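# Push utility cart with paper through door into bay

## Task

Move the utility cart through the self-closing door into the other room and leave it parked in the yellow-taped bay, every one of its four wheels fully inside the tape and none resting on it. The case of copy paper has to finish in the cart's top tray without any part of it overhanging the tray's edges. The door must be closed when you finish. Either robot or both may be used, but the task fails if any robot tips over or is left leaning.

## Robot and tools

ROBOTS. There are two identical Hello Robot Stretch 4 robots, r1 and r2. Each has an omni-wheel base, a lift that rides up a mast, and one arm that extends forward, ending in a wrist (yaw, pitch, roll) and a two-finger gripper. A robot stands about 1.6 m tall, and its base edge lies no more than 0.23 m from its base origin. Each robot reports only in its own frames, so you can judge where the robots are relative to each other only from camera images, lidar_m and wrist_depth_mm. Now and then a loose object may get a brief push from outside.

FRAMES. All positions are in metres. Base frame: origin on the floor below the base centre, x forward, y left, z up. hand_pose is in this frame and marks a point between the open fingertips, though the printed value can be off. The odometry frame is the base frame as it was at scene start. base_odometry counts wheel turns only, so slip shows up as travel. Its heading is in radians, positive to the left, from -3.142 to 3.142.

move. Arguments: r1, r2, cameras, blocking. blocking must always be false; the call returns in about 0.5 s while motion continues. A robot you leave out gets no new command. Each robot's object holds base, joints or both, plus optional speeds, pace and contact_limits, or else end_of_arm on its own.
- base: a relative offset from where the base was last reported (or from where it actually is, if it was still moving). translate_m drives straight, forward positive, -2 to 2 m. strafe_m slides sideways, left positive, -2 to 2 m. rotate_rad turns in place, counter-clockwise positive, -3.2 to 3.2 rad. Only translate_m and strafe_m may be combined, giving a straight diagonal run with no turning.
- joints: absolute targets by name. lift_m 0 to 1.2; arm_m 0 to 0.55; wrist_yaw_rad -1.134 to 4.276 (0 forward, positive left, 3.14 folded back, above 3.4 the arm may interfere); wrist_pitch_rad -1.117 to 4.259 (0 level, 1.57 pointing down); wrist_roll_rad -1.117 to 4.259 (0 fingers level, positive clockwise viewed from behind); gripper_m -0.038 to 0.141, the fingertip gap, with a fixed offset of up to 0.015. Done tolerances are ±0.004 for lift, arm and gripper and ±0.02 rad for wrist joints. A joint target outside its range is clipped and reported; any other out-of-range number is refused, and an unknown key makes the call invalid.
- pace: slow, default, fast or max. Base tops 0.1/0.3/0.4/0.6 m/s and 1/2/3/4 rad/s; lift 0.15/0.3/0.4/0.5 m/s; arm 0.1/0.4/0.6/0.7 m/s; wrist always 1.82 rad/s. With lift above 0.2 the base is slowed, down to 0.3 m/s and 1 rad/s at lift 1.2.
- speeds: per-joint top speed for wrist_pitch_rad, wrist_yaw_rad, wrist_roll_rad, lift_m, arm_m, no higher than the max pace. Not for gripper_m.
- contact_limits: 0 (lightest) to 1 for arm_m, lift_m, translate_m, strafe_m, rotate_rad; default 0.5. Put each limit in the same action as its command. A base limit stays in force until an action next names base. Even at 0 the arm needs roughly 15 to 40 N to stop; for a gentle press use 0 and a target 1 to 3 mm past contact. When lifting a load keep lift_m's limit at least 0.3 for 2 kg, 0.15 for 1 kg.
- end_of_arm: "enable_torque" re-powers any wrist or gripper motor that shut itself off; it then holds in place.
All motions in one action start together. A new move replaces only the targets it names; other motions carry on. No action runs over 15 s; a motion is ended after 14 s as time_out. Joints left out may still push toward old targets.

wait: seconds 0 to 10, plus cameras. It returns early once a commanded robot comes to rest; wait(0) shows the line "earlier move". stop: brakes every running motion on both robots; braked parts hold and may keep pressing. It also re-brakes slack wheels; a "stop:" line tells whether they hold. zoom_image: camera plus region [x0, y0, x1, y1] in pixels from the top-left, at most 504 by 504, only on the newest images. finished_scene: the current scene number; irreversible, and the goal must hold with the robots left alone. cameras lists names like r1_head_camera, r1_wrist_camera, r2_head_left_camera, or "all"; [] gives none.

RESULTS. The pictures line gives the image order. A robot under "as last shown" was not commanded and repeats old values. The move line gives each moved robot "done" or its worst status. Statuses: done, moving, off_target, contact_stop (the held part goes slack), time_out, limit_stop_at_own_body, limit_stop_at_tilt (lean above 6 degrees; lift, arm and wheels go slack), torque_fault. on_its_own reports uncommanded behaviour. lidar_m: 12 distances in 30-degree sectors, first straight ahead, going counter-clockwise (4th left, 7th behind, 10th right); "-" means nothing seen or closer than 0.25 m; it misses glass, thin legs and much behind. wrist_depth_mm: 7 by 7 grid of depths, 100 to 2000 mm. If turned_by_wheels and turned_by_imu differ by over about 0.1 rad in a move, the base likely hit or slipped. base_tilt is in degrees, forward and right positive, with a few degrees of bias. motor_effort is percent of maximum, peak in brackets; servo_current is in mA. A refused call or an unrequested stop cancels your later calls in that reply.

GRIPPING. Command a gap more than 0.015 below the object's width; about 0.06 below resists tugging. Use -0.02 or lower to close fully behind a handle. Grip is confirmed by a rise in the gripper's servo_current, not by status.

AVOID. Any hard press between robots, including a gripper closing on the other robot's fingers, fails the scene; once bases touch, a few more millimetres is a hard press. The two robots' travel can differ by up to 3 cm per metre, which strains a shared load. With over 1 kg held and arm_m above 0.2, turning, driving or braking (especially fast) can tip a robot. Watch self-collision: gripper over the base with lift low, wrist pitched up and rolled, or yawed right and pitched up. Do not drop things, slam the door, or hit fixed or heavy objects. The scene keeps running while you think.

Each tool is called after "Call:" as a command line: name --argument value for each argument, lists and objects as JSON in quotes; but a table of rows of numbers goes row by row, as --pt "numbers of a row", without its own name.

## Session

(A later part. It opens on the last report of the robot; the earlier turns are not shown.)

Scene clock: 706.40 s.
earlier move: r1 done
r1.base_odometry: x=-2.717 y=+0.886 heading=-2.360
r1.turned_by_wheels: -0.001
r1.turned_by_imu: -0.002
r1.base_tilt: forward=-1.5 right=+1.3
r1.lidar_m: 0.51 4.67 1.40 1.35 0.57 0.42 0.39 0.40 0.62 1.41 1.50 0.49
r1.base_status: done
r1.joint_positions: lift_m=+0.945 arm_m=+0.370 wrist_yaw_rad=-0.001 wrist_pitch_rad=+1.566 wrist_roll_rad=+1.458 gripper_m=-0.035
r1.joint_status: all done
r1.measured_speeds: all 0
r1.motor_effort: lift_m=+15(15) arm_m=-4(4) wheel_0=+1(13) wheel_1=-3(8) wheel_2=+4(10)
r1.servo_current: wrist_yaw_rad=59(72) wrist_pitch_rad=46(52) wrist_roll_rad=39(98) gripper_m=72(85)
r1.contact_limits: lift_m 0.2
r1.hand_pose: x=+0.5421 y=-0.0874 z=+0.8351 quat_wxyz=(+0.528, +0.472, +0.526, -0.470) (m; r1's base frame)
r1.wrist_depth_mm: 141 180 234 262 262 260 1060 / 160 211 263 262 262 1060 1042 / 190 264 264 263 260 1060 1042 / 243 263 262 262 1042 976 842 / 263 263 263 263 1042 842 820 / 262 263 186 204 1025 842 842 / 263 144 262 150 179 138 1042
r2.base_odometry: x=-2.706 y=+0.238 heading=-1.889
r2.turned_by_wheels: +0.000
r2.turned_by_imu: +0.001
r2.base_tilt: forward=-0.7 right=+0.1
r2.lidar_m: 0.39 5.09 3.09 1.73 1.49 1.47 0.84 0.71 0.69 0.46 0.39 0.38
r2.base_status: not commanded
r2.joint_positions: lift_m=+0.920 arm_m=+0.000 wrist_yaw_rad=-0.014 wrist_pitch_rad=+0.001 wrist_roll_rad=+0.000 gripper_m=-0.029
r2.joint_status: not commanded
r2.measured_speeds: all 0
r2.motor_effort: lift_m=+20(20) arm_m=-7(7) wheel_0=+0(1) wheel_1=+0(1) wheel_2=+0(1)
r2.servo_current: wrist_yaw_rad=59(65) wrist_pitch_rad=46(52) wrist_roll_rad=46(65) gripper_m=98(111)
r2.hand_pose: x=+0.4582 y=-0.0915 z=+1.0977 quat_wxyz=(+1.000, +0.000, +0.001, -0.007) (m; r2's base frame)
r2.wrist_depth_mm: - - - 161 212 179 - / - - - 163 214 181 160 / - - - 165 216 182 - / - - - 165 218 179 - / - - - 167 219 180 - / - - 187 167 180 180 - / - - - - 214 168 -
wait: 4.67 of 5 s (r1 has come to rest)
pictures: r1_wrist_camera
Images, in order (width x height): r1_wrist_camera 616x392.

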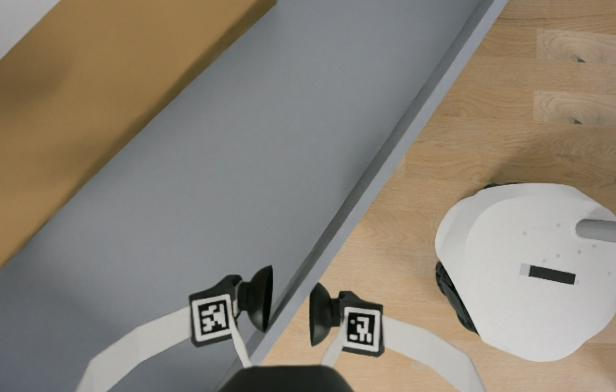

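Call:
move --r1 '{"joints":{"gripper_m":0.05,"wrist_roll_rad":2.06}}' --blocking false --cameras '[]'

Call:
wait --seconds 2 --cameras '[]'

Call:
move --r1 '{"joints":{"gripper_m":-0.036}}' --blocking false --cameras '[]'

Call:
wait --seconds 1.5 --cameras '["r1_wrist_camera"]'

Call:
move --r1 '{"base":{"translate_m":0.25,"strafe_m":-0.05},"joints":{"wrist_roll_rad":1.4},"speeds":{"wrist_roll_rad":0.2},"pace":"slow"}' --blocking false --cameras '[]'

Call:
wait --seconds 5 --cameras '["r1_wrist_camera","r1_head_camera"]'

Scene clock: 716.47 s.
move: r1 moving
r1.base_odometry: x=-2.717 y=+0.886 heading=-2.360
r1.turned_by_wheels: +0.000
r1.turned_by_imu: -0.001
r1.base_tilt: forward=-1.6 right=+1.3
r1.lidar_m: 0.52 4.67 1.40 1.34 0.58 0.39 0.39 0.43 0.60 1.43 1.49 0.50
r1.base_status: not commanded
r1.joint_positions: lift_m=+0.945 arm_m=+0.370 wrist_yaw_rad=-0.001 wrist_pitch_rad=+1.566 wrist_roll_rad=+1.982 gripper_m=-0.010
r1.joint_status: wrist_roll_rad moving; gripper_m moving
r1.measured_speeds: translate_m=+0.000 strafe_m=+0.000 rotate_rad=+0.000 lift_m=+0.000 arm_m=+0.000 wrist_yaw_rad=+0.000 wrist_pitch_rad=+0.000 wrist_roll_rad=+1.114
r1.motor_effort: lift_m=+15(15) arm_m=-3(4) wheel_0=+1(1) wheel_1=-3(3) wheel_2=+4(4)
r1.servo_current: wrist_yaw_rad=52(72) wrist_pitch_rad=46(52) wrist_roll_rad=39(85) gripper_m=52(78)
r1.contact_limits: lift_m 0.2
r1.hand_pose: x=+0.5421 y=-0.0874 z=+0.8351 quat_wxyz=(+0.388, +0.593, +0.386, -0.590) (m; r1's base frame)
r1.wrist_depth_mm: 171 237 264 264 1060 1042 1042 / 181 251 263 263 1060 1042 831 / 195 263 264 263 1042 842 831 / 208 264 264 263 1042 842 842 / 225 263 264 263 1042 1060 1060 / 245 265 193 200 1060 1042 1060 / 264 264 264 159 158 1042 1042
r2: as last shown
r2.lidar_m: 0.39 5.10 3.04 1.75 1.48 1.47 0.86 0.70 0.69 0.46 0.38 0.38
r2.motor_effort: lift_m=+20(20) arm_m=-6(7) wheel_0=+0(1) wheel_1=+0(1) wheel_2=+0(0)
r2.servo_current: wrist_yaw_rad=52(59) wrist_pitch_rad=39(46) wrist_roll_rad=46(59) gripper_m=98(104)
r2.wrist_depth_mm: - - - 162 212 179 - / - - - 163 213 180 159 / - - - 165 216 182 - / - - - 166 217 179 - / - - - 166 218 180 - / - - 187 167 180 180 - / - - - - 213 168 -
pictures: none
No camera images: "cameras" was empty.

Scene clock: 717.53 s.
earlier move: r1 done
r1.base_odometry: x=-2.717 y=+0.886 heading=-2.360
r1.turned_by_wheels: +0.000
r1.turned_by_imu: +0.000
r1.base_tilt: forward=-1.6 right=+1.2
r1.lidar_m: 0.52 4.66 1.40 1.35 0.57 0.41 0.39 0.42 0.63 1.42 1.50 0.48
r1.base_status: not commanded
r1.joint_positions: lift_m=+0.945 arm_m=+0.370 wrist_yaw_rad=-0.001 wrist_pitch_rad=+1.568 wrist_roll_rad=+2.058 gripper_m=+0.050
r1.joint_status: all done
r1.measured_speeds: all 0
r1.motor_effort: lift_m=+15(15) arm_m=-4(4) wheel_0=+1(1) wheel_1=-3(3) wheel_2=+3(4)
r1.servo_current: wrist_yaw_rad=72(72) wrist_pitch_rad=46(52) wrist_roll_rad=39(85) gripper_m=39(98)
r1.contact_limits: lift_m 0.2
r1.hand_pose: x=+0.5415 y=-0.0874 z=+0.8351 quat_wxyz=(+0.365, +0.607, +0.364, -0.605) (m; r1's base frame)
r1.wrist_depth_mm: 179 263 262 263 1060 1042 1060 / 190 262 263 262 1060 842 831 / 203 262 262 262 1042 842 854 / 213 263 263 264 1060 831 842 / 226 262 262 263 1042 1042 1060 / 242 262 195 262 190 1060 1060 / 257 263 263 143 1060 1042 1042
r2.base_odometry: x=-2.706 y=+0.238 heading=-1.889
r2.turned_by_wheels: +0.000
r2.turned_by_imu: +0.000
r2.base_tilt: forward=-0.6 right=+0.1
r2.lidar_m: 0.39 5.08 3.05 1.74 1.49 1.47 0.84 0.69 0.68 0.46 0.39 0.40
r2.base_status: not commanded
r2.joint_positions: lift_m=+0.920 arm_m=+0.000 wrist_yaw_rad=-0.014 wrist_pitch_rad=+0.001 wrist_roll_rad=+0.000 gripper_m=-0.029
r2.joint_status: not commanded
r2.measured_speeds: all 0
r2.motor_effort: lift_m=+20(20) arm_m=-7(7) wheel_0=+0(1) wheel_1=+0(1) wheel_2=+0(0)
r2.servo_current: wrist_yaw_rad=46(59) wrist_pitch_rad=39(46) wrist_roll_rad=65(65) gripper_m=104(104)
r2.hand_pose: x=+0.4582 y=-0.0915 z=+1.0977 quat_wxyz=(+1.000, +0.000, +0.001, -0.007) (m; r2's base frame)
r2.wrist_depth_mm: - - - 162 213 180 - / - - - 163 213 180 159 / - - - 165 216 182 - / - - - 166 217 179 - / - - - 167 220 179 - / - - 187 167 180 181 - / - - - - 214 167 -
wait: 1.07 of 2 s (r1 has come to rest)
pictures: none
No camera images: "cameras" was empty.

Scene clock: 718.03 s.
move: r1 moving
r1.base_odometry: x=-2.717 y=+0.886 heading=-2.360
r1.turned_by_wheels: +0.000
r1.turned_by_imu: +0.000
r1.base_tilt: forward=-1.6 right=+1.3
r1.lidar_m: 0.51 4.65 1.38 1.37 0.57 0.42 0.39 0.43 0.60 1.41 1.48 0.49
r1.base_status: not commanded
r1.joint_positions: lift_m=+0.945 arm_m=+0.370 wrist_yaw_rad=-0.001 wrist_pitch_rad=+1.568 wrist_roll_rad=+2.058 gripper_m=+0.031
r1.joint_status: gripper_m moving
r1.measured_speeds: all 0
r1.motor_effort: lift_m=+15(15) arm_m=-3(4) wheel_0=+1(2) wheel_1=-3(3) wheel_2=+4(4)
r1.servo_current: wrist_yaw_rad=52(65) wrist_pitch_rad=52(52) wrist_roll_rad=46(52) gripper_m=117(117)
r1.contact_limits: lift_m 0.2
r1.hand_pose: x=+0.5415 y=-0.0874 z=+0.8351 quat_wxyz=(+0.365, +0.607, +0.364, -0.605) (m; r1's base frame)
r1.wrist_depth_mm: 179 263 262 262 1060 1060 1042 / 190 263 262 263 1042 842 854 / 203 262 262 262 1060 842 831 / 212 263 263 263 1060 854 831 / 226 263 263 265 1042 1060 1042 / 241 264 197 263 191 1042 1042 / 258 262 263 147 1060 1060 1042
r2: as last shown
r2.base_tilt: forward=-0.7 right=+0.0
r2.lidar_m: 0.39 5.09 3.05 1.74 1.49 1.43 0.86 0.70 0.70 0.49 0.40 0.38
r2.motor_effort: lift_m=+20(21) arm_m=-6(7) wheel_0=+0(0) wheel_1=+0(0) wheel_2=+0(0)
r2.servo_current: wrist_yaw_rad=59(59) wrist_pitch_rad=39(46) wrist_roll_rad=46(59) gripper_m=98(104)
r2.wrist_depth_mm: - - - 162 213 180 - / - - - 163 213 180 159 / - - - 165 216 181 - / - - - 166 217 179 - / - - - 167 220 180 - / - - 187 167 180 180 - / - - - - 214 167 -
pictures: none
No camera images: "cameras" was empty.

Scene clock: 719.10 s.
earlier move: r1 done
r1.base_odometry: x=-2.717 y=+0.886 heading=-2.360
r1.turned_by_wheels: +0.000
r1.turned_by_imu: +0.000
r1.base_tilt: forward=-1.5 right=+1.3
r1.lidar_m: 0.51 4.68 1.40 1.34 0.57 0.42 0.39 0.44 0.61 1.42 1.49 0.47
r1.base_status: not commanded
r1.joint_positions: lift_m=+0.945 arm_m=+0.370 wrist_yaw_rad=-0.001 wrist_pitch_rad=+1.568 wrist_roll_rad=+2.059 gripper_m=-0.035
r1.joint_status: all done
r1.measured_speeds: all 0
r1.motor_effort: lift_m=+15(15) arm_m=-3(4) wheel_0=+1(2) wheel_1=-2(3) wheel_2=+3(4)
r1.servo_current: wrist_yaw_rad=72(72) wrist_pitch_rad=52(52) wrist_roll_rad=46(59) gripper_m=85(150)
r1.contact_limits: lift_m 0.2
r1.hand_pose: x=+0.5415 y=-0.0874 z=+0.8351 quat_wxyz=(+0.364, +0.607, +0.363, -0.605) (m; r1's base frame)
r1.wrist_depth_mm: 179 262 262 262 1042 1042 1042 / 191 260 262 262 1078 831 854 / 203 262 262 262 1025 854 831 / 212 263 260 260 1042 842 831 / 224 262 262 262 1060 1042 1042 / 239 260 186 195 1060 1042 1042 / 255 154 260 192 176 1042 1025
r2.base_odometry: x=-2.706 y=+0.238 heading=-1.889
r2.turned_by_wheels: +0.000
r2.turned_by_imu: +0.000
r2.base_tilt: forward=-0.7 right=+0.1
r2.lidar_m: 0.40 5.08 3.03 1.76 1.47 1.47 0.86 0.69 0.69 0.47 0.41 0.39
r2.base_status: not commanded
r2.joint_positions: lift_m=+0.920 arm_m=+0.000 wrist_yaw_rad=-0.014 wrist_pitch_rad=+0.001 wrist_roll_rad=+0.000 gripper_m=-0.029
r2.joint_status: not commanded
r2.measured_speeds: all 0
r2.motor_effort: lift_m=+20(21) arm_m=-6(7) wheel_0=+0(1) wheel_1=+0(1) wheel_2=+0(0)
r2.servo_current: wrist_yaw_rad=46(65) wrist_pitch_rad=39(52) wrist_roll_rad=46(59) gripper_m=98(111)
r2.hand_pose: x=+0.4582 y=-0.0915 z=+1.0977 quat_wxyz=(+1.000, +0.000, +0.001, -0.007) (m; r2's base frame)
r2.wrist_depth_mm: - - - 162 213 179 - / - - - 163 213 181 160 / - - - 165 216 182 - / - - - 166 218 179 - / - - - 167 220 180 - / - - 187 167 180 181 - / - - - - 214 168 -
wait: 1.07 of 1.5 s (r1 has come to rest)
pictures: r1_wrist_camera
Images, in order (width x height): r1_wrist_camera 616x392.

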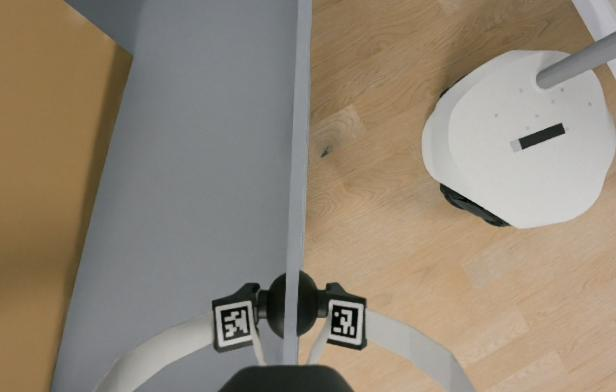

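Scene clock: 719.60 s.
move: r1 moving
r1.base_odometry: x=-2.727 y=+0.879 heading=-2.360
r1.turned_by_wheels: +0.000
r1.turned_by_imu: +0.000
r1.base_tilt: forward=-1.6 right=+1.3
r1.lidar_m: 0.52 4.64 1.40 1.35 1.42 0.43 0.40 0.42 0.64 1.39 1.49 0.47
r1.base_status: translate_m moving; strafe_m moving
r1.joint_positions: lift_m=+0.945 arm_m=+0.370 wrist_yaw_rad=-0.001 wrist_pitch_rad=+1.569 wrist_roll_rad=+1.978 gripper_m=-0.035
r1.joint_status: wrist_roll_rad moving
r1.measured_speeds: translate_m=+0.049 strafe_m=-0.009 rotate_rad=+0.002 lift_m=+0.000 arm_m=+0.000 wrist_yaw_rad=+0.000 wrist_pitch_rad=+0.015 wrist_roll_rad=-0.199
r1.motor_effort: lift_m=+15(15) arm_m=-4(4) wheel_0=+4(6) wheel_1=+5(5) wheel_2=-6(7)
r1.servo_current: wrist_yaw_rad=46(72) wrist_pitch_rad=46(46) wrist_roll_rad=46(85) gripper_m=78(85)
r1.contact_limits: lift_m 0.2
r1.hand_pose: x=+0.5412 y=-0.0874 z=+0.8351 quat_wxyz=(+0.389, +0.591, +0.388, -0.591) (m; r1's base frame)
r1.wrist_depth_mm: 173 260 262 262 1060 1060 1078 / 182 260 262 262 1060 854 854 / 193 260 262 262 1042 842 842 / 206 260 260 262 1042 842 854 / 221 259 260 262 1042 1060 1042 / 237 259 189 198 182 1060 1060 / 255 151 259 181 1060 132 1078
r2: as last shown
r2.base_tilt: forward=-0.6 right=+0.1
r2.lidar_m: 0.39 5.09 3.05 1.75 1.48 1.47 0.86 0.71 0.69 0.47 0.40 0.40
r2.motor_effort: lift_m=+20(20) arm_m=-7(7) wheel_0=+0(1) wheel_1=+0(0) wheel_2=+0(0)
r2.servo_current: wrist_yaw_rad=46(59) wrist_pitch_rad=39(46) wrist_roll_rad=52(59) gripper_m=104(104)
r2.wrist_depth_mm: - - - 162 212 179 - / - - - 163 213 180 159 / - - - 165 216 182 - / - - - 166 217 178 - / - - - 167 219 179 - / - - 187 167 180 180 - / - - - - 214 168 -
pictures: none
No camera images: "cameras" was empty.

Scene clock: 722.90 s.
earlier move: r1 done
r1.base_odometry: x=-2.929 y=+0.745 heading=-2.361
r1.turned_by_wheels: -0.001
r1.turned_by_imu: -0.002
r1.base_tilt: forward=-1.6 right=+1.3
r1.lidar_m: 0.48 4.75 3.47 1.39 1.48 0.66 0.64 0.69 0.95 1.37 1.41 0.39
r1.base_status: done
r1.joint_positions: lift_m=+0.945 arm_m=+0.370 wrist_yaw_rad=-0.004 wrist_pitch_rad=+1.577 wrist_roll_rad=+1.409 gripper_m=-0.035
r1.joint_status: all done
r1.measured_speeds: all 0
r1.motor_effort: lift_m=+15(15) arm_m=+4(4) wheel_0=-1(14) wheel_1=+0(7) wheel_2=-5(12)
r1.servo_current: wrist_yaw_rad=52(85) wrist_pitch_rad=46(85) wrist_roll_rad=72(98) gripper_m=72(85)
r1.contact_limits: lift_m 0.2
r1.hand_pose: x=+0.5386 y=-0.0874 z=+0.8351 quat_wxyz=(+0.536, +0.458, +0.540, -0.461) (m; r1's base frame)
r1.wrist_depth_mm: 142 165 197 246 264 265 257 / 172 213 260 260 262 265 265 / 226 258 262 262 263 248 1060 / 257 259 260 260 263 854 1078 / 257 257 259 260 218 854 854 / 257 257 181 201 201 854 842 / 257 141 210 1042 1060 146 1060
r2.base_odometry: x=-2.706 y=+0.238 heading=-1.889
r2.turned_by_wheels: +0.000
r2.turned_by_imu: +0.000
r2.base_tilt: forward=-0.7 right=+0.1
r2.lidar_m: 0.40 5.09 3.07 1.74 1.47 1.46 0.81 0.72 0.70 0.44 0.39 0.41
r2.base_status: not commanded
r2.joint_positions: lift_m=+0.920 arm_m=+0.000 wrist_yaw_rad=-0.014 wrist_pitch_rad=+0.001 wrist_roll_rad=+0.000 gripper_m=-0.029
r2.joint_status: not commanded
r2.measured_speeds: all 0
r2.motor_effort: lift_m=+20(20) arm_m=-6(7) wheel_0=+0(1) wheel_1=+0(1) wheel_2=+0(1)
r2.servo_current: wrist_yaw_rad=52(72) wrist_pitch_rad=39(52) wrist_roll_rad=52(65) gripper_m=104(104)
r2.hand_pose: x=+0.4582 y=-0.0915 z=+1.0977 quat_wxyz=(+1.000, +0.000, +0.001, -0.007) (m; r2's base frame)
r2.wrist_depth_mm: - - - 162 211 179 - / - - - 163 213 180 159 / - - - 165 216 182 - / - - - 166 218 179 - / - - - 166 219 179 - / - - 187 167 180 180 - / - - - - 214 167 -
wait: 3.30 of 5 s (r1 has come to rest)
pictures: r1_head_camera, r1_wrist_camera
Images, in order (width x height): r1_head_camera 420x560, r1_wrist_camera 616x392.

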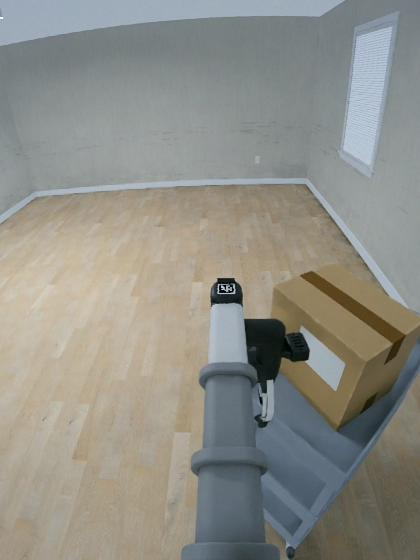

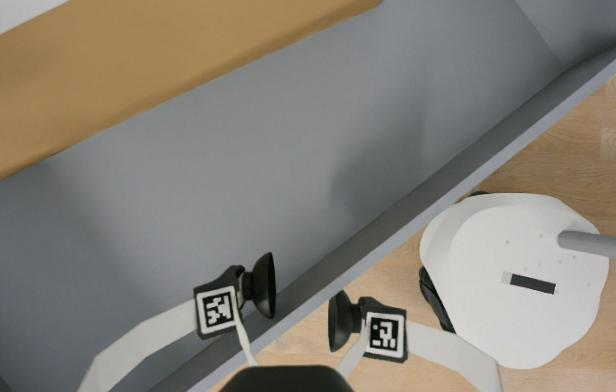

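Call:
move --r1 '{"joints":{"gripper_m":0.06,"wrist_roll_rad":2.3}}' --blocking false --cameras '[]'

Call:
wait --seconds 2 --cameras '[]'

Call:
move --r1 '{"base":{"translate_m":0.08,"strafe_m":0.09}}' --blocking false --cameras '[]'

Call:
wait --seconds 2 --cameras '[]'

Call:
move --r1 '{"joints":{"gripper_m":-0.036}}' --blocking false --cameras '[]'

Call:
wait --seconds 1.5 --cameras '["r1_wrist_camera"]'

Scene clock: 733.70 s.
move: r1 moving
r1.base_odometry: x=-2.929 y=+0.745 heading=-2.361
r1.turned_by_wheels: +0.000
r1.turned_by_imu: -0.001
r1.base_tilt: forward=-1.6 right=+1.3
r1.lidar_m: 0.49 4.74 3.48 1.39 1.47 0.67 0.63 0.68 0.99 1.36 1.43 0.41
r1.base_status: not commanded
r1.joint_positions: lift_m=+0.945 arm_m=+0.370 wrist_yaw_rad=-0.004 wrist_pitch_rad=+1.577 wrist_roll_rad=+1.983 gripper_m=-0.010
r1.joint_status: wrist_roll_rad moving; gripper_m moving
r1.measured_speeds: translate_m=+0.000 strafe_m=+0.000 rotate_rad=+0.001 lift_m=+0.000 arm_m=+0.000 wrist_yaw_rad=+0.000 wrist_pitch_rad=+0.000 wrist_roll_rad=+1.811
r1.motor_effort: lift_m=+15(15) arm_m=+4(4) wheel_0=-1(1) wheel_1=+0(0) wheel_2=-5(5)
r1.servo_current: wrist_yaw_rad=59(59) wrist_pitch_rad=52(52) wrist_roll_rad=72(98) gripper_m=52(85)
r1.contact_limits: lift_m 0.2
r1.hand_pose: x=+0.5386 y=-0.0874 z=+0.8351 quat_wxyz=(+0.385, +0.591, +0.387, -0.595) (m; r1's base frame)
r1.wrist_depth_mm: 147 194 265 265 266 1078 1078 / 164 223 264 265 266 904 854 / 186 260 264 264 931 866 866 / 212 262 263 264 1060 842 842 / 251 260 263 263 1060 1042 1060 / 258 262 187 202 183 1060 1060 / 258 259 259 186 1042 1060 1042
r2: as last shown
r2.turned_by_imu: +0.002
r2.lidar_m: 0.41 5.10 3.09 1.73 1.47 1.48 0.84 0.70 0.69 0.48 0.39 0.39
r2.motor_effort: lift_m=+20(20) arm_m=-7(7) wheel_0=+0(1) wheel_1=+0(0) wheel_2=+0(0)
r2.servo_current: wrist_yaw_rad=52(59) wrist_pitch_rad=39(46) wrist_roll_rad=46(59) gripper_m=98(104)
r2.wrist_depth_mm: - - - 162 212 179 - / - - - 163 213 181 159 / - - - 165 216 182 - / - - - 166 218 179 - / - - - 166 218 180 - / - - 187 167 180 181 - / - - - - 214 168 -
pictures: none
No camera images: "cameras" was empty.

Scene clock: 734.87 s.
earlier move: r1 done
r1.base_odometry: x=-2.929 y=+0.745 heading=-2.360
r1.turned_by_wheels: +0.000
r1.turned_by_imu: +0.000
r1.base_tilt: forward=-1.5 right=+1.2
r1.lidar_m: 0.49 4.74 3.47 1.40 1.47 0.67 0.64 0.67 0.96 1.36 1.44 0.40
r1.base_status: not commanded
r1.joint_positions: lift_m=+0.945 arm_m=+0.370 wrist_yaw_rad=-0.003 wrist_pitch_rad=+1.573 wrist_roll_rad=+2.298 gripper_m=+0.060
r1.joint_status: all done
r1.measured_speeds: all 0
r1.motor_effort: lift_m=+15(15) arm_m=+4(4) wheel_0=-1(2) wheel_1=+0(0) wheel_2=-2(5)
r1.servo_current: wrist_yaw_rad=59(65) wrist_pitch_rad=46(52) wrist_roll_rad=46(104) gripper_m=39(91)
r1.contact_limits: lift_m 0.2
r1.hand_pose: x=+0.5399 y=-0.0874 z=+0.8351 quat_wxyz=(+0.288, +0.645, +0.289, -0.646) (m; r1's base frame)
r1.wrist_depth_mm: 180 263 264 265 1078 842 1060 / 189 262 265 265 1060 842 842 / 202 262 263 264 1042 842 842 / 212 259 262 264 1042 1042 1060 / 226 262 263 264 1060 1060 1060 / 244 262 211 263 188 1042 1078 / 258 258 260 143 1042 1060 1060
r2.base_odometry: x=-2.706 y=+0.238 heading=-1.889
r2.turned_by_wheels: +0.000
r2.turned_by_imu: +0.000
r2.base_tilt: forward=-0.6 right=+0.1
r2.lidar_m: 0.38 5.12 3.09 1.73 1.49 1.47 0.85 0.71 0.71 0.46 0.40 0.40
r2.base_status: not commanded
r2.joint_positions: lift_m=+0.920 arm_m=+0.000 wrist_yaw_rad=-0.014 wrist_pitch_rad=+0.001 wrist_roll_rad=+0.000 gripper_m=-0.029
r2.joint_status: not commanded
r2.measured_speeds: all 0
r2.motor_effort: lift_m=+20(20) arm_m=-7(7) wheel_0=+0(1) wheel_1=+0(0) wheel_2=+0(1)
r2.servo_current: wrist_yaw_rad=46(65) wrist_pitch_rad=39(46) wrist_roll_rad=39(59) gripper_m=104(104)
r2.hand_pose: x=+0.4582 y=-0.0915 z=+1.0977 quat_wxyz=(+1.000, +0.000, +0.001, -0.007) (m; r2's base frame)
r2.wrist_depth_mm: - - - 162 212 178 - / - - - 163 213 181 160 / - - - 165 216 181 - / - - - 166 218 179 - / - - - 166 218 180 - / - - 187 167 180 181 - / - - - - 215 167 -
wait: 1.17 of 2 s (r1 has come to rest)
pictures: none
No camera images: "cameras" was empty.

Scene clock: 735.37 s.
move: r1 moving
r1.base_odometry: x=-2.928 y=+0.713 heading=-2.361
r1.turned_by_wheels: +0.000
r1.turned_by_imu: +0.000
r1.base_tilt: forward=-1.6 right=+1.3
r1.lidar_m: 0.49 4.73 3.43 1.36 1.43 0.68 0.67 0.70 0.98 1.38 1.46 0.41
r1.base_status: translate_m moving; strafe_m moving
r1.joint_positions: lift_m=+0.945 arm_m=+0.370 wrist_yaw_rad=-0.003 wrist_pitch_rad=+1.573 wrist_roll_rad=+2.298 gripper_m=+0.060
r1.joint_status: not commanded
r1.measured_speeds: translate_m=+0.082 strafe_m=+0.093 rotate_rad=-0.007 lift_m=+0.000 arm_m=+0.000 wrist_yaw_rad=+0.000 wrist_pitch_rad=+0.000 wrist_roll_rad=+0.000
r1.motor_effort: lift_m=+15(15) arm_m=+4(4) wheel_0=-5(6) wheel_1=+9(9) wheel_2=-6(7)
r1.servo_current: wrist_yaw_rad=65(65) wrist_pitch_rad=46(52) wrist_roll_rad=39(65) gripper_m=46(46)
r1.contact_limits: lift_m 0.2
r1.hand_pose: x=+0.5399 y=-0.0874 z=+0.8351 quat_wxyz=(+0.288, +0.645, +0.289, -0.646) (m; r1's base frame)
r1.wrist_depth_mm: 180 262 262 265 1042 854 1060 / 202 262 263 264 1060 854 854 / 211 263 263 263 1042 854 854 / 229 262 263 263 1060 1042 1078 / 245 260 262 263 1042 1042 1042 / 258 262 211 262 187 1060 1060 / 259 260 262 137 1060 1060 1042
r2: as last shown
r2.base_tilt: forward=-0.6 right=+0.0
r2.lidar_m: 0.37 5.09 3.06 1.75 1.48 1.47 0.85 0.71 0.70 0.45 0.39 0.40
r2.motor_effort: lift_m=+20(20) arm_m=-6(7) wheel_0=+0(1) wheel_1=+0(0) wheel_2=+0(0)
r2.servo_current: wrist_yaw_rad=52(72) wrist_pitch_rad=46(46) wrist_roll_rad=52(52) gripper_m=104(104)
r2.wrist_depth_mm: - - - 162 213 179 - / - - - 163 213 181 159 / - - - 165 216 182 - / - - - 166 216 178 - / - - - 167 218 179 - / - - 187 167 179 180 - / - - - - 214 168 -
pictures: none
No camera images: "cameras" was empty.

Scene clock: 736.53 s.
earlier move: r1 done
r1.base_odometry: x=-2.923 y=+0.625 heading=-2.361
r1.turned_by_wheels: +0.000
r1.turned_by_imu: +0.001
r1.base_tilt: forward=-1.6 right=+1.3
r1.lidar_m: 0.50 4.62 3.36 1.31 1.36 0.75 0.72 0.77 1.09 1.46 0.41 0.41
r1.base_status: done
r1.joint_positions: lift_m=+0.945 arm_m=+0.370 wrist_yaw_rad=-0.003 wrist_pitch_rad=+1.573 wrist_roll_rad=+2.298 gripper_m=+0.060
r1.joint_status: not commanded
r1.measured_speeds: all 0
r1.motor_effort: lift_m=+15(15) arm_m=+4(4) wheel_0=-3(7) wheel_1=-1(10) wheel_2=+0(8)
r1.servo_current: wrist_yaw_rad=39(72) wrist_pitch_rad=39(52) wrist_roll_rad=59(72) gripper_m=39(46)
r1.contact_limits: lift_m 0.2
r1.hand_pose: x=+0.5399 y=-0.0874 z=+0.8351 quat_wxyz=(+0.288, +0.645, +0.289, -0.646) (m; r1's base frame)
r1.wrist_depth_mm: 229 263 263 264 1060 854 1060 / 237 263 263 264 1060 854 866 / 251 262 263 1060 1042 842 854 / 262 263 262 1060 1042 1060 1060 / 262 260 263 1042 1078 1060 1042 / 260 262 211 1060 188 1042 1042 / 259 259 263 143 1042 1060 1078
r2.base_odometry: x=-2.706 y=+0.238 heading=-1.889
r2.turned_by_wheels: +0.000
r2.turned_by_imu: +0.000
r2.base_tilt: forward=-0.6 right=+0.0
r2.lidar_m: 0.41 5.08 3.07 1.74 1.48 1.50 0.85 0.72 0.71 0.43 0.38 0.39
r2.base_status: not commanded
r2.joint_positions: lift_m=+0.920 arm_m=+0.000 wrist_yaw_rad=-0.014 wrist_pitch_rad=+0.001 wrist_roll_rad=+0.000 gripper_m=-0.029
r2.joint_status: not commanded
r2.measured_speeds: all 0
r2.motor_effort: lift_m=+20(20) arm_m=-6(7) wheel_0=+0(1) wheel_1=+0(0) wheel_2=+0(1)
r2.servo_current: wrist_yaw_rad=52(72) wrist_pitch_rad=46(46) wrist_roll_rad=33(59) gripper_m=104(111)
r2.hand_pose: x=+0.4582 y=-0.0915 z=+1.0977 quat_wxyz=(+1.000, +0.000, +0.001, -0.007) (m; r2's base frame)
r2.wrist_depth_mm: - - - 162 212 179 - / - - - 163 213 180 159 / - - - 165 216 182 - / - - - 166 218 178 - / - - - 166 219 180 - / - - 187 167 180 180 - / - - - - 215 168 -
wait: 1.17 of 2 s (r1 has come to rest)
pictures: none
No camera images: "cameras" was empty.

Scene clock: 737.03 s.
move: r1 moving
r1.base_odometry: x=-2.923 y=+0.625 heading=-2.361
r1.turned_by_wheels: +0.000
r1.turned_by_imu: +0.000
r1.base_tilt: forward=-1.6 right=+1.3
r1.lidar_m: 0.50 4.61 3.39 1.29 1.38 0.78 0.72 0.76 1.07 1.46 0.40 0.41
r1.base_status: not commanded
r1.joint_positions: lift_m=+0.945 arm_m=+0.370 wrist_yaw_rad=-0.003 wrist_pitch_rad=+1.573 wrist_roll_rad=+2.298 gripper_m=+0.041
r1.joint_status: gripper_m moving
r1.measured_speeds: all 0
r1.motor_effort: lift_m=+15(15) arm_m=+4(4) wheel_0=-3(3) wheel_1=-1(1) wheel_2=+0(0)
r1.servo_current: wrist_yaw_rad=65(65) wrist_pitch_rad=33(52) wrist_roll_rad=52(65) gripper_m=104(104)
r1.contact_limits: lift_m 0.2
r1.hand_pose: x=+0.5399 y=-0.0874 z=+0.8351 quat_wxyz=(+0.288, +0.645, +0.289, -0.646) (m; r1's base frame)
r1.wrist_depth_mm: 229 262 263 263 1060 854 1078 / 238 263 264 264 1042 842 854 / 251 263 263 1042 1060 866 842 / 259 262 263 1042 1078 1060 1078 / 259 260 263 1042 1060 1060 1078 / 260 260 208 1042 192 1060 1060 / 257 259 260 144 1060 1060 1078
r2: as last shown
r2.base_tilt: forward=-0.6 right=+0.1
r2.lidar_m: 0.41 5.09 3.09 1.76 1.50 1.48 0.84 0.67 0.70 0.47 0.39 0.38
r2.motor_effort: lift_m=+20(20) arm_m=-6(7) wheel_0=+0(0) wheel_1=+0(0) wheel_2=+0(0)
r2.servo_current: wrist_yaw_rad=52(52) wrist_pitch_rad=46(46) wrist_roll_rad=46(59) gripper_m=104(104)
r2.wrist_depth_mm: - - - 162 211 179 - / - - - 163 214 180 160 / - - - 165 216 182 - / - - - 166 218 179 - / - - - 166 218 180 - / - - 187 167 180 180 - / - - - - 214 168 -
pictures: none
No camera images: "cameras" was empty.

Scene clock: 738.20 s.
earlier move: r1 done
r1.base_odometry: x=-2.923 y=+0.625 heading=-2.361
r1.turned_by_wheels: +0.000
r1.turned_by_imu: +0.000
r1.base_tilt: forward=-1.6 right=+1.3
r1.lidar_m: 0.50 4.63 3.38 1.29 1.37 0.78 0.71 0.77 1.07 1.46 0.42 0.41
r1.base_status: not commanded
r1.joint_positions: lift_m=+0.945 arm_m=+0.370 wrist_yaw_rad=-0.002 wrist_pitch_rad=+1.569 wrist_roll_rad=+2.299 gripper_m=-0.035
r1.joint_status: all done
r1.measured_speeds: all 0
r1.motor_effort: lift_m=+15(15) arm_m=+2(4) wheel_0=-3(3) wheel_1=+0(1) wheel_2=+0(0)
r1.servo_current: wrist_yaw_rad=33(72) wrist_pitch_rad=33(52) wrist_roll_rad=39(65) gripper_m=78(150)
r1.contact_limits: lift_m 0.2
r1.hand_pose: x=+0.5412 y=-0.0874 z=+0.8351 quat_wxyz=(+0.289, +0.646, +0.288, -0.645) (m; r1's base frame)
r1.wrist_depth_mm: 219 262 262 262 1060 842 842 / 231 260 262 260 1042 842 831 / 238 262 260 262 1042 842 1078 / 256 260 262 262 1060 1060 1060 / 260 262 260 263 1078 1042 1060 / 260 262 186 195 1060 1042 1060 / 263 154 262 191 176 1025 1060
r2.base_odometry: x=-2.706 y=+0.238 heading=-1.889
r2.turned_by_wheels: +0.000
r2.turned_by_imu: +0.000
r2.base_tilt: forward=-0.6 right=+0.1
r2.lidar_m: 0.40 5.09 3.06 1.74 1.48 1.47 0.85 0.70 0.72 0.47 0.39 0.39
r2.base_status: not commanded
r2.joint_positions: lift_m=+0.920 arm_m=+0.000 wrist_yaw_rad=-0.014 wrist_pitch_rad=+0.001 wrist_roll_rad=+0.000 gripper_m=-0.029
r2.joint_status: not commanded
r2.measured_speeds: all 0
r2.motor_effort: lift_m=+20(20) arm_m=-7(7) wheel_0=+0(1) wheel_1=+0(0) wheel_2=+0(1)
r2.servo_current: wrist_yaw_rad=46(72) wrist_pitch_rad=39(46) wrist_roll_rad=52(59) gripper_m=104(111)
r2.hand_pose: x=+0.4582 y=-0.0915 z=+1.0977 quat_wxyz=(+1.000, +0.000, +0.001, -0.007) (m; r2's base frame)
r2.wrist_depth_mm: - - - 162 213 179 - / - - - 163 214 180 160 / - - - 165 216 182 - / - - - 166 218 179 - / - - - 167 219 180 - / - - 187 167 180 180 - / - - - - 214 168 -
wait: 1.17 of 1.5 s (r1 has come to rest)
pictures: r1_wrist_camera
Images, in order (width x height): r1_wrist_camera 616x392.

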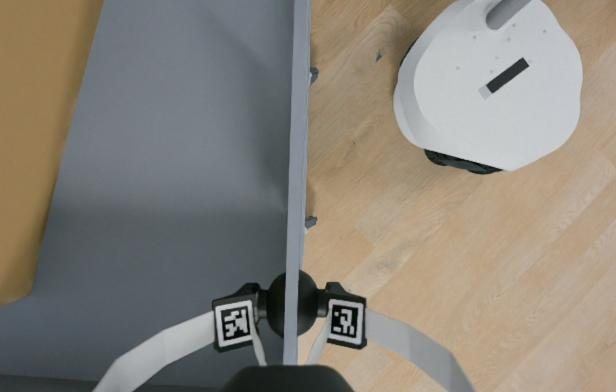

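Call:
move --r1 '{"base":{"translate_m":-0.33,"strafe_m":-0.05},"joints":{"wrist_roll_rad":1.45},"speeds":{"wrist_roll_rad":0.2},"pace":"slow"}' --blocking false --cameras '[]'

Call:
wait --seconds 6 --cameras '["r1_wrist_camera"]'

Scene clock: 742.53 s.
move: r1 moving
r1.base_odometry: x=-2.915 y=+0.635 heading=-2.361
r1.turned_by_wheels: +0.000
r1.turned_by_imu: +0.000
r1.base_tilt: forward=-1.5 right=+1.3
r1.lidar_m: 0.51 4.62 3.38 1.30 1.39 0.75 0.71 0.73 1.09 1.45 0.42 0.41
r1.base_status: translate_m moving; strafe_m moving
r1.joint_positions: lift_m=+0.945 arm_m=+0.370 wrist_yaw_rad=-0.002 wrist_pitch_rad=+1.568 wrist_roll_rad=+2.218 gripper_m=-0.035
r1.joint_status: wrist_roll_rad moving
r1.measured_speeds: translate_m=-0.047 strafe_m=-0.007 rotate_rad=+0.003 lift_m=+0.000 arm_m=+0.000 wrist_yaw_rad=+0.000 wrist_pitch_rad=-0.018 wrist_roll_rad=-0.199
r1.motor_effort: lift_m=+15(15) arm_m=-3(4) wheel_0=-5(7) wheel_1=-6(8) wheel_2=+8(8)
r1.servo_current: wrist_yaw_rad=59(59) wrist_pitch_rad=39(46) wrist_roll_rad=65(72) gripper_m=78(85)
r1.contact_limits: lift_m 0.2
r1.hand_pose: x=+0.5416 y=-0.0874 z=+0.8351 quat_wxyz=(+0.315, +0.634, +0.314, -0.632) (m; r1's base frame)
r1.wrist_depth_mm: 206 260 260 260 1042 842 831 / 223 260 262 262 1060 831 842 / 236 262 262 260 1060 842 831 / 256 262 260 262 1042 1060 1042 / 262 260 262 260 1078 1060 1060 / 262 263 203 196 1060 1060 1060 / 263 150 262 191 176 1060 1042
r2: as last shown
r2.turned_by_imu: +0.001
r2.lidar_m: 0.39 5.09 3.09 1.76 1.48 1.47 0.85 0.71 0.70 0.47 0.38 0.38
r2.motor_effort: lift_m=+20(20) arm_m=-6(7) wheel_0=+0(1) wheel_1=+0(1) wheel_2=+0(1)
r2.servo_current: wrist_yaw_rad=52(59) wrist_pitch_rad=39(46) wrist_roll_rad=46(59) gripper_m=98(111)
r2.wrist_depth_mm: - - - 162 212 179 - / - - - 163 213 180 160 / - - - 165 216 181 - / - - - 166 217 179 - / - - - 167 218 179 - / - - 187 167 180 180 - / - - - - 213 168 -
pictures: none
No camera images: "cameras" was empty.

Scene clock: 746.70 s.
earlier move: r1 done
r1.base_odometry: x=-2.724 y=+0.893 heading=-2.362
r1.turned_by_wheels: -0.001
r1.turned_by_imu: -0.004
r1.base_tilt: forward=-1.6 right=+1.3
r1.lidar_m: 0.52 4.71 1.41 1.35 0.57 0.43 0.39 0.42 0.60 1.42 0.59 0.51
r1.base_status: done
r1.joint_positions: lift_m=+0.945 arm_m=+0.370 wrist_yaw_rad=-0.002 wrist_pitch_rad=+1.564 wrist_roll_rad=+1.456 gripper_m=-0.035
r1.joint_status: all done
r1.measured_speeds: all 0
r1.motor_effort: lift_m=+15(15) arm_m=-3(4) wheel_0=-12(15) wheel_1=-6(10) wheel_2=-2(10)
r1.servo_current: wrist_yaw_rad=52(72) wrist_pitch_rad=52(59) wrist_roll_rad=52(91) gripper_m=78(85)
r1.contact_limits: lift_m 0.2
r1.hand_pose: x=+0.5428 y=-0.0874 z=+0.8351 quat_wxyz=(+0.529, +0.473, +0.526, -0.469) (m; r1's base frame)
r1.wrist_depth_mm: 190 255 265 265 263 1042 1042 / 210 264 265 265 1060 1042 1042 / 235 265 264 264 1060 1042 1060 / 264 266 264 263 1042 1042 1042 / 265 264 263 264 1042 831 831 / 265 264 182 195 181 842 842 / - 137 263 181 1042 131 831
r2.base_odometry: x=-2.706 y=+0.238 heading=-1.889
r2.turned_by_wheels: +0.000
r2.turned_by_imu: +0.001
r2.base_tilt: forward=-0.6 right=+0.1
r2.lidar_m: 0.41 5.10 3.08 1.73 1.47 1.47 0.84 0.70 0.71 0.45 0.40 0.38
r2.base_status: not commanded
r2.joint_positions: lift_m=+0.920 arm_m=+0.000 wrist_yaw_rad=-0.014 wrist_pitch_rad=+0.001 wrist_roll_rad=+0.000 gripper_m=-0.029
r2.joint_status: not commanded
r2.measured_speeds: all 0
r2.motor_effort: lift_m=+20(21) arm_m=-7(7) wheel_0=+0(1) wheel_1=+0(1) wheel_2=+0(1)
r2.servo_current: wrist_yaw_rad=59(65) wrist_pitch_rad=33(52) wrist_roll_rad=52(59) gripper_m=91(111)
r2.hand_pose: x=+0.4582 y=-0.0915 z=+1.0977 quat_wxyz=(+1.000, +0.000, +0.001, -0.007) (m; r2's base frame)
r2.wrist_depth_mm: - - - 162 212 179 - / - - - 163 213 181 160 / - - - 165 216 181 - / - - - 166 218 179 - / - - - 167 219 180 - / - - 187 167 180 180 - / - - - - 215 167 -
wait: 4.17 of 6 s (r1 has come to rest)
pictures: r1_wrist_camera
Images, in order (width x height): r1_wrist_camera 616x392.

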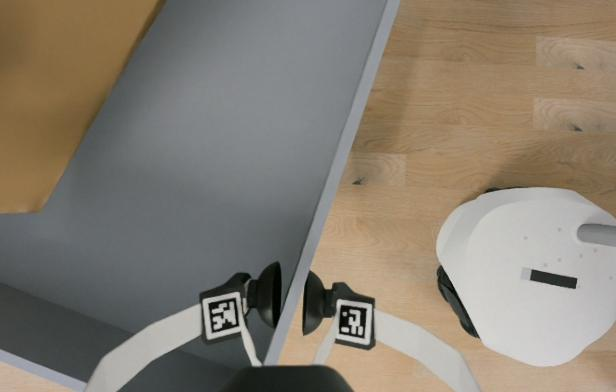

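Call:
wait --seconds 0 --cameras '["r1_head_camera","r1_wrist_camera","r1_head_left_camera"]'

Scene clock: 774.50 s.
r1.base_odometry: x=-2.724 y=+0.893 heading=-2.362
r1.turned_by_wheels: +0.000
r1.turned_by_imu: -0.002
r1.base_tilt: forward=-1.6 right=+1.2
r1.lidar_m: 0.53 4.66 1.42 1.36 0.57 0.42 0.38 0.42 0.61 1.41 0.61 0.50
r1.base_status: done
r1.joint_positions: lift_m=+0.945 arm_m=+0.370 wrist_yaw_rad=-0.002 wrist_pitch_rad=+1.564 wrist_roll_rad=+1.456 gripper_m=-0.035
r1.joint_status: all done
r1.measured_speeds: all 0
r1.motor_effort: lift_m=+15(15) arm_m=-4(4) wheel_0=-12(15) wheel_1=-7(10) wheel_2=-2(10)
r1.servo_current: wrist_yaw_rad=59(72) wrist_pitch_rad=52(59) wrist_roll_rad=59(91) gripper_m=78(85)
r1.contact_limits: lift_m 0.2
r1.hand_pose: x=+0.5428 y=-0.0874 z=+0.8351 quat_wxyz=(+0.529, +0.473, +0.526, -0.469) (m; r1's base frame)
r1.wrist_depth_mm: 189 254 265 265 264 1078 1060 / 210 265 264 264 1042 1078 1060 / 235 265 265 264 1060 1060 1042 / 264 265 265 264 1042 1042 1042 / 264 264 263 264 1060 831 842 / 265 264 181 195 181 842 831 / - 137 263 181 1060 132 831
r2.base_odometry: x=-2.706 y=+0.238 heading=-1.889
r2.turned_by_wheels: +0.000
r2.turned_by_imu: +0.004
r2.base_tilt: forward=-0.7 right=+0.1
r2.lidar_m: 0.37 5.10 3.05 1.73 1.48 1.46 0.84 0.71 0.71 0.47 0.39 0.39
r2.base_status: not commanded
r2.joint_positions: lift_m=+0.920 arm_m=+0.000 wrist_yaw_rad=-0.014 wrist_pitch_rad=+0.001 wrist_roll_rad=+0.000 gripper_m=-0.029
r2.joint_status: not commanded
r2.measured_speeds: all 0
r2.motor_effort: lift_m=+20(21) arm_m=-7(7) wheel_0=+0(1) wheel_1=+0(1) wheel_2=+0(1)
r2.servo_current: wrist_yaw_rad=46(65) wrist_pitch_rad=46(52) wrist_roll_rad=46(59) gripper_m=98(111)
r2.hand_pose: x=+0.4582 y=-0.0915 z=+1.0977 quat_wxyz=(+1.000, +0.000, +0.001, -0.007) (m; r2's base frame)
r2.wrist_depth_mm: - - - 162 212 179 - / - - - 163 214 181 159 / - - - 165 217 181 - / - - - 166 218 179 - / - - - 167 219 180 - / - - 187 167 180 180 - / - - - - 214 168 -
pictures: r1_head_camera, r1_head_left_camera, r1_wrist_camera
Images, in order (width x height): r1_head_camera 420x560, r1_head_left_camera 420x672, r1_wrist_camera 616x392.

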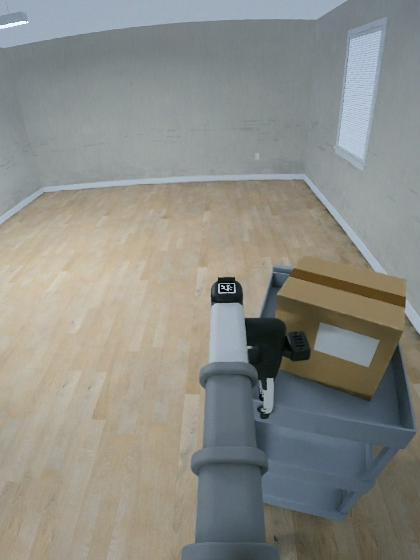

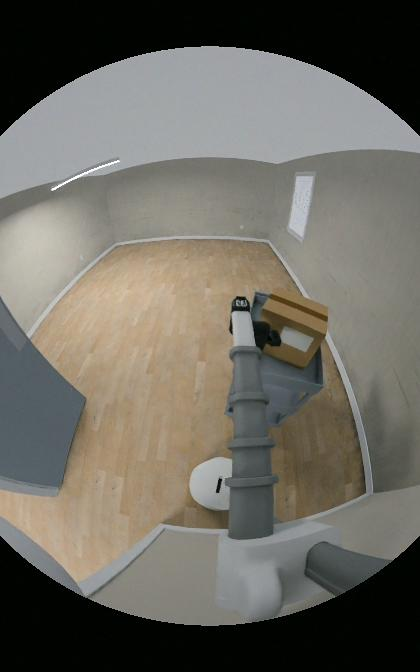

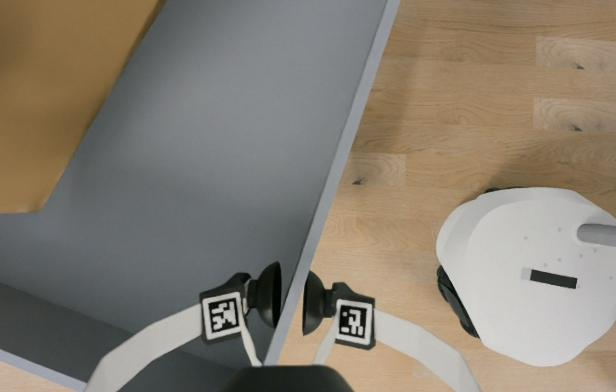

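Call:
move --blocking false --cameras '[]' --r1 '{"joints":{"gripper_m":0.06,"wrist_roll_rad":1.8}}'

Call:
wait --seconds 1.5 --cameras '["r1_wrist_camera"]'

Call:
move --blocking false --cameras '[]' --r1 '{"base":{"strafe_m":-0.16,"translate_m":-0.03}}'

Call:
wait --seconds 2 --cameras '["r1_wrist_camera"]'

Scene clock: 783.37 s.
move: r1 moving
r1.base_odometry: x=-2.723 y=+0.893 heading=-2.362
r1.turned_by_wheels: +0.001
r1.turned_by_imu: +0.000
r1.base_tilt: forward=-1.6 right=+1.3
r1.lidar_m: 0.49 4.71 1.43 1.34 0.57 0.44 0.39 0.43 0.59 1.41 0.62 0.53
r1.base_status: not commanded
r1.joint_positions: lift_m=+0.945 arm_m=+0.370 wrist_yaw_rad=-0.002 wrist_pitch_rad=+1.564 wrist_roll_rad=+1.796 gripper_m=-0.010
r1.joint_status: wrist_roll_rad moving; gripper_m moving
r1.measured_speeds: translate_m=+0.000 strafe_m=+0.000 rotate_rad=+0.002 lift_m=+0.000 arm_m=+0.000 wrist_yaw_rad=+0.000 wrist_pitch_rad=+0.000 wrist_roll_rad=+0.138
r1.motor_effort: lift_m=+15(15) arm_m=-3(4) wheel_0=-6(12) wheel_1=-4(7) wheel_2=-1(2)
r1.servo_current: wrist_yaw_rad=46(78) wrist_pitch_rad=59(59) wrist_roll_rad=26(85) gripper_m=65(91)
r1.contact_limits: lift_m 0.2
r1.hand_pose: x=+0.5428 y=-0.0874 z=+0.8351 quat_wxyz=(+0.442, +0.555, +0.439, -0.551) (m; r1's base frame)
r1.wrist_depth_mm: 225 264 264 264 1042 1042 1042 / 233 263 264 264 1060 1042 1025 / 246 264 265 262 1060 878 854 / 260 264 264 263 1042 842 842 / 265 264 263 263 1060 854 831 / 264 264 193 199 1060 1042 1042 / 266 264 186 180 163 1060 1042
r2: as last shown
r2.turned_by_imu: +0.001
r2.lidar_m: 0.39 5.11 3.06 1.73 1.49 1.48 0.82 0.70 0.70 0.46 0.40 0.39
r2.motor_effort: lift_m=+20(20) arm_m=-7(7) wheel_0=+0(1) wheel_1=+0(0) wheel_2=+0(0)
r2.servo_current: wrist_yaw_rad=52(59) wrist_pitch_rad=46(46) wrist_roll_rad=52(52) gripper_m=104(104)
r2.wrist_depth_mm: - - - 162 212 179 - / - - - 163 213 180 160 / - - - 165 216 182 - / - - - 166 218 178 - / - - - 167 220 180 - / - - 187 167 180 180 - / - - - - 214 168 -
pictures: none
No camera images: "cameras" was empty.

Scene clock: 784.53 s.
earlier move: r1 done
r1.base_odometry: x=-2.723 y=+0.893 heading=-2.361
r1.turned_by_wheels: +0.000
r1.turned_by_imu: +0.000
r1.base_tilt: forward=-1.6 right=+1.3
r1.lidar_m: 0.50 4.69 1.38 1.34 0.56 0.40 0.40 0.43 0.61 1.42 0.63 0.52
r1.base_status: not commanded
r1.joint_positions: lift_m=+0.945 arm_m=+0.370 wrist_yaw_rad=-0.002 wrist_pitch_rad=+1.568 wrist_roll_rad=+1.798 gripper_m=+0.060
r1.joint_status: all done
r1.measured_speeds: all 0
r1.motor_effort: lift_m=+15(15) arm_m=-3(4) wheel_0=-3(12) wheel_1=-3(7) wheel_2=+0(2)
r1.servo_current: wrist_yaw_rad=52(78) wrist_pitch_rad=46(59) wrist_roll_rad=59(85) gripper_m=39(98)
r1.contact_limits: lift_m 0.2
r1.hand_pose: x=+0.5415 y=-0.0874 z=+0.8351 quat_wxyz=(+0.440, +0.554, +0.439, -0.553) (m; r1's base frame)
r1.wrist_depth_mm: 229 262 262 263 1060 1078 1042 / 237 263 262 263 1060 1042 1042 / 251 262 263 262 1042 866 831 / 263 263 262 262 1042 842 831 / 262 263 263 1060 1060 854 842 / 260 263 211 262 187 1060 1042 / 263 166 262 143 1060 1060 1060
r2.base_odometry: x=-2.706 y=+0.238 heading=-1.889
r2.turned_by_wheels: +0.000
r2.turned_by_imu: +0.000
r2.base_tilt: forward=-0.6 right=+0.1
r2.lidar_m: 0.40 5.10 3.08 1.75 1.49 1.48 0.83 0.71 0.69 0.47 0.38 0.41
r2.base_status: not commanded
r2.joint_positions: lift_m=+0.920 arm_m=+0.000 wrist_yaw_rad=-0.014 wrist_pitch_rad=+0.001 wrist_roll_rad=+0.000 gripper_m=-0.029
r2.joint_status: not commanded
r2.measured_speeds: all 0
r2.motor_effort: lift_m=+20(20) arm_m=-6(7) wheel_0=+0(1) wheel_1=+0(0) wheel_2=-1(1)
r2.servo_current: wrist_yaw_rad=46(59) wrist_pitch_rad=39(46) wrist_roll_rad=52(59) gripper_m=104(111)
r2.hand_pose: x=+0.4582 y=-0.0915 z=+1.0977 quat_wxyz=(+1.000, +0.000, +0.001, -0.007) (m; r2's base frame)
r2.wrist_depth_mm: - - - 162 212 179 - / - - - 163 214 180 160 / - - - 165 216 182 - / - - - 166 218 179 - / - - - 166 219 179 - / - - 186 167 180 181 - / - - - - 214 168 -
wait: 1.17 of 1.5 s (r1 has come to rest)
pictures: r1_wrist_camera
Images, in order (width x height): r1_wrist_camera 616x392.

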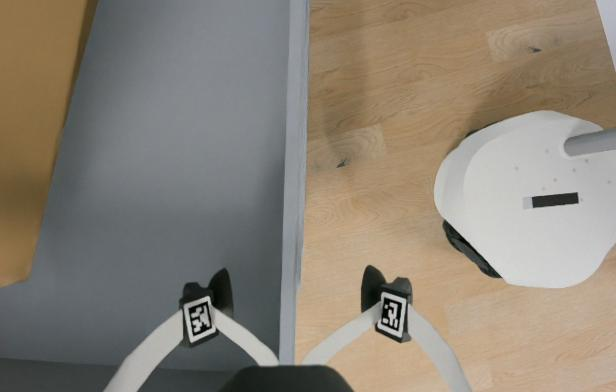

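Scene clock: 785.03 s.
move: r1 moving
r1.base_odometry: x=-2.742 y=+0.920 heading=-2.361
r1.turned_by_wheels: +0.000
r1.turned_by_imu: +0.000
r1.base_tilt: forward=-1.6 right=+1.3
r1.lidar_m: 0.51 4.76 1.43 1.38 0.56 0.41 0.39 0.40 0.59 1.38 1.42 0.52
r1.base_status: translate_m moving; strafe_m moving
r1.joint_positions: lift_m=+0.945 arm_m=+0.370 wrist_yaw_rad=-0.002 wrist_pitch_rad=+1.568 wrist_roll_rad=+1.798 gripper_m=+0.060
r1.joint_status: not commanded
r1.measured_speeds: translate_m=-0.024 strafe_m=-0.126 rotate_rad=+0.002 lift_m=+0.000 arm_m=+0.000 wrist_yaw_rad=+0.000 wrist_pitch_rad=+0.000 wrist_roll_rad=+0.000
r1.motor_effort: lift_m=+15(15) arm_m=-3(4) wheel_0=+7(9) wheel_1=-9(10) wheel_2=+3(5)
r1.servo_current: wrist_yaw_rad=52(65) wrist_pitch_rad=46(52) wrist_roll_rad=52(59) gripper_m=46(46)
r1.contact_limits: lift_m 0.2
r1.hand_pose: x=+0.5415 y=-0.0874 z=+0.8351 quat_wxyz=(+0.440, +0.554, +0.439, -0.553) (m; r1's base frame)
r1.wrist_depth_mm: 215 262 262 263 1042 1060 1060 / 224 262 263 263 1042 1042 1060 / 236 264 262 263 1060 866 854 / 250 262 262 262 1060 831 842 / 262 262 262 263 1042 854 842 / 263 263 211 262 188 1060 1060 / 262 263 263 143 1042 1042 1042
r2: as last shown
r2.lidar_m: 0.40 5.10 3.04 1.72 1.48 1.46 0.82 0.70 0.70 0.49 0.40 0.38
r2.motor_effort: lift_m=+20(20) arm_m=-6(7) wheel_0=+0(1) wheel_1=+0(0) wheel_2=+0(0)
r2.servo_current: wrist_yaw_rad=52(65) wrist_pitch_rad=46(46) wrist_roll_rad=39(59) gripper_m=91(111)
r2.wrist_depth_mm: - - - 161 213 179 - / - - - 163 213 180 159 / - - - 165 216 182 - / - - - 166 217 179 - / - - - 166 219 180 - / - - 186 167 180 180 - / - - - - 214 168 -
pictures: none
No camera images: "cameras" was empty.

Scene clock: 786.40 s.
earlier move: r1 done
r1.base_odometry: x=-2.815 y=+1.027 heading=-2.361
r1.turned_by_wheels: +0.000
r1.turned_by_imu: -0.001
r1.base_tilt: forward=-1.5 right=+1.3
r1.lidar_m: 0.51 4.93 1.58 1.51 0.56 0.38 0.36 0.38 0.56 1.25 1.29 0.50
r1.base_status: done
r1.joint_positions: lift_m=+0.945 arm_m=+0.370 wrist_yaw_rad=-0.002 wrist_pitch_rad=+1.568 wrist_roll_rad=+1.798 gripper_m=+0.060
r1.joint_status: not commanded
r1.measured_speeds: all 0
r1.motor_effort: lift_m=+15(15) arm_m=-4(4) wheel_0=+0(11) wheel_1=-1(10) wheel_2=+1(5)
r1.servo_current: wrist_yaw_rad=59(65) wrist_pitch_rad=46(52) wrist_roll_rad=46(65) gripper_m=39(46)
r1.contact_limits: lift_m 0.2
r1.hand_pose: x=+0.5414 y=-0.0874 z=+0.8351 quat_wxyz=(+0.440, +0.554, +0.439, -0.553) (m; r1's base frame)
r1.wrist_depth_mm: 165 263 262 263 1042 1042 1042 / 169 244 264 263 1060 1060 1042 / 179 258 262 263 1078 866 842 / 196 262 262 263 1042 854 831 / 200 263 260 263 1042 854 831 / 212 264 211 263 186 1078 1042 / 227 263 263 137 1060 1060 1042
r2.base_odometry: x=-2.706 y=+0.238 heading=-1.889
r2.turned_by_wheels: +0.000
r2.turned_by_imu: +0.000
r2.base_tilt: forward=-0.6 right=+0.1
r2.lidar_m: 0.42 5.10 3.06 1.73 1.48 1.48 0.83 0.72 0.70 0.46 0.39 0.40
r2.base_status: not commanded
r2.joint_positions: lift_m=+0.920 arm_m=+0.000 wrist_yaw_rad=-0.014 wrist_pitch_rad=+0.001 wrist_roll_rad=+0.000 gripper_m=-0.029
r2.joint_status: not commanded
r2.measured_speeds: all 0
r2.motor_effort: lift_m=+20(20) arm_m=-6(7) wheel_0=+0(1) wheel_1=+0(0) wheel_2=+0(0)
r2.servo_current: wrist_yaw_rad=59(72) wrist_pitch_rad=46(46) wrist_roll_rad=52(59) gripper_m=104(111)
r2.hand_pose: x=+0.4582 y=-0.0915 z=+1.0977 quat_wxyz=(+1.000, +0.000, +0.001, -0.007) (m; r2's base frame)
r2.wrist_depth_mm: - - - 162 211 179 - / - - - 163 214 180 160 / - - - 165 216 182 - / - - - 166 218 179 - / - - - 167 219 180 - / - - 187 167 180 180 - / - - - - 214 168 -
wait: 1.37 of 2 s (r1 has come to rest)
pictures: r1_wrist_camera
Images, in order (width x height): r1_wrist_camera 616x392.

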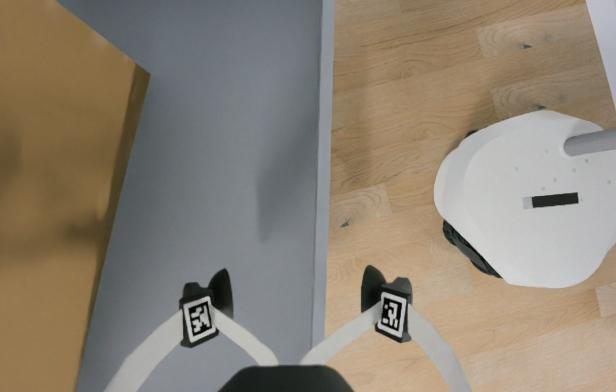

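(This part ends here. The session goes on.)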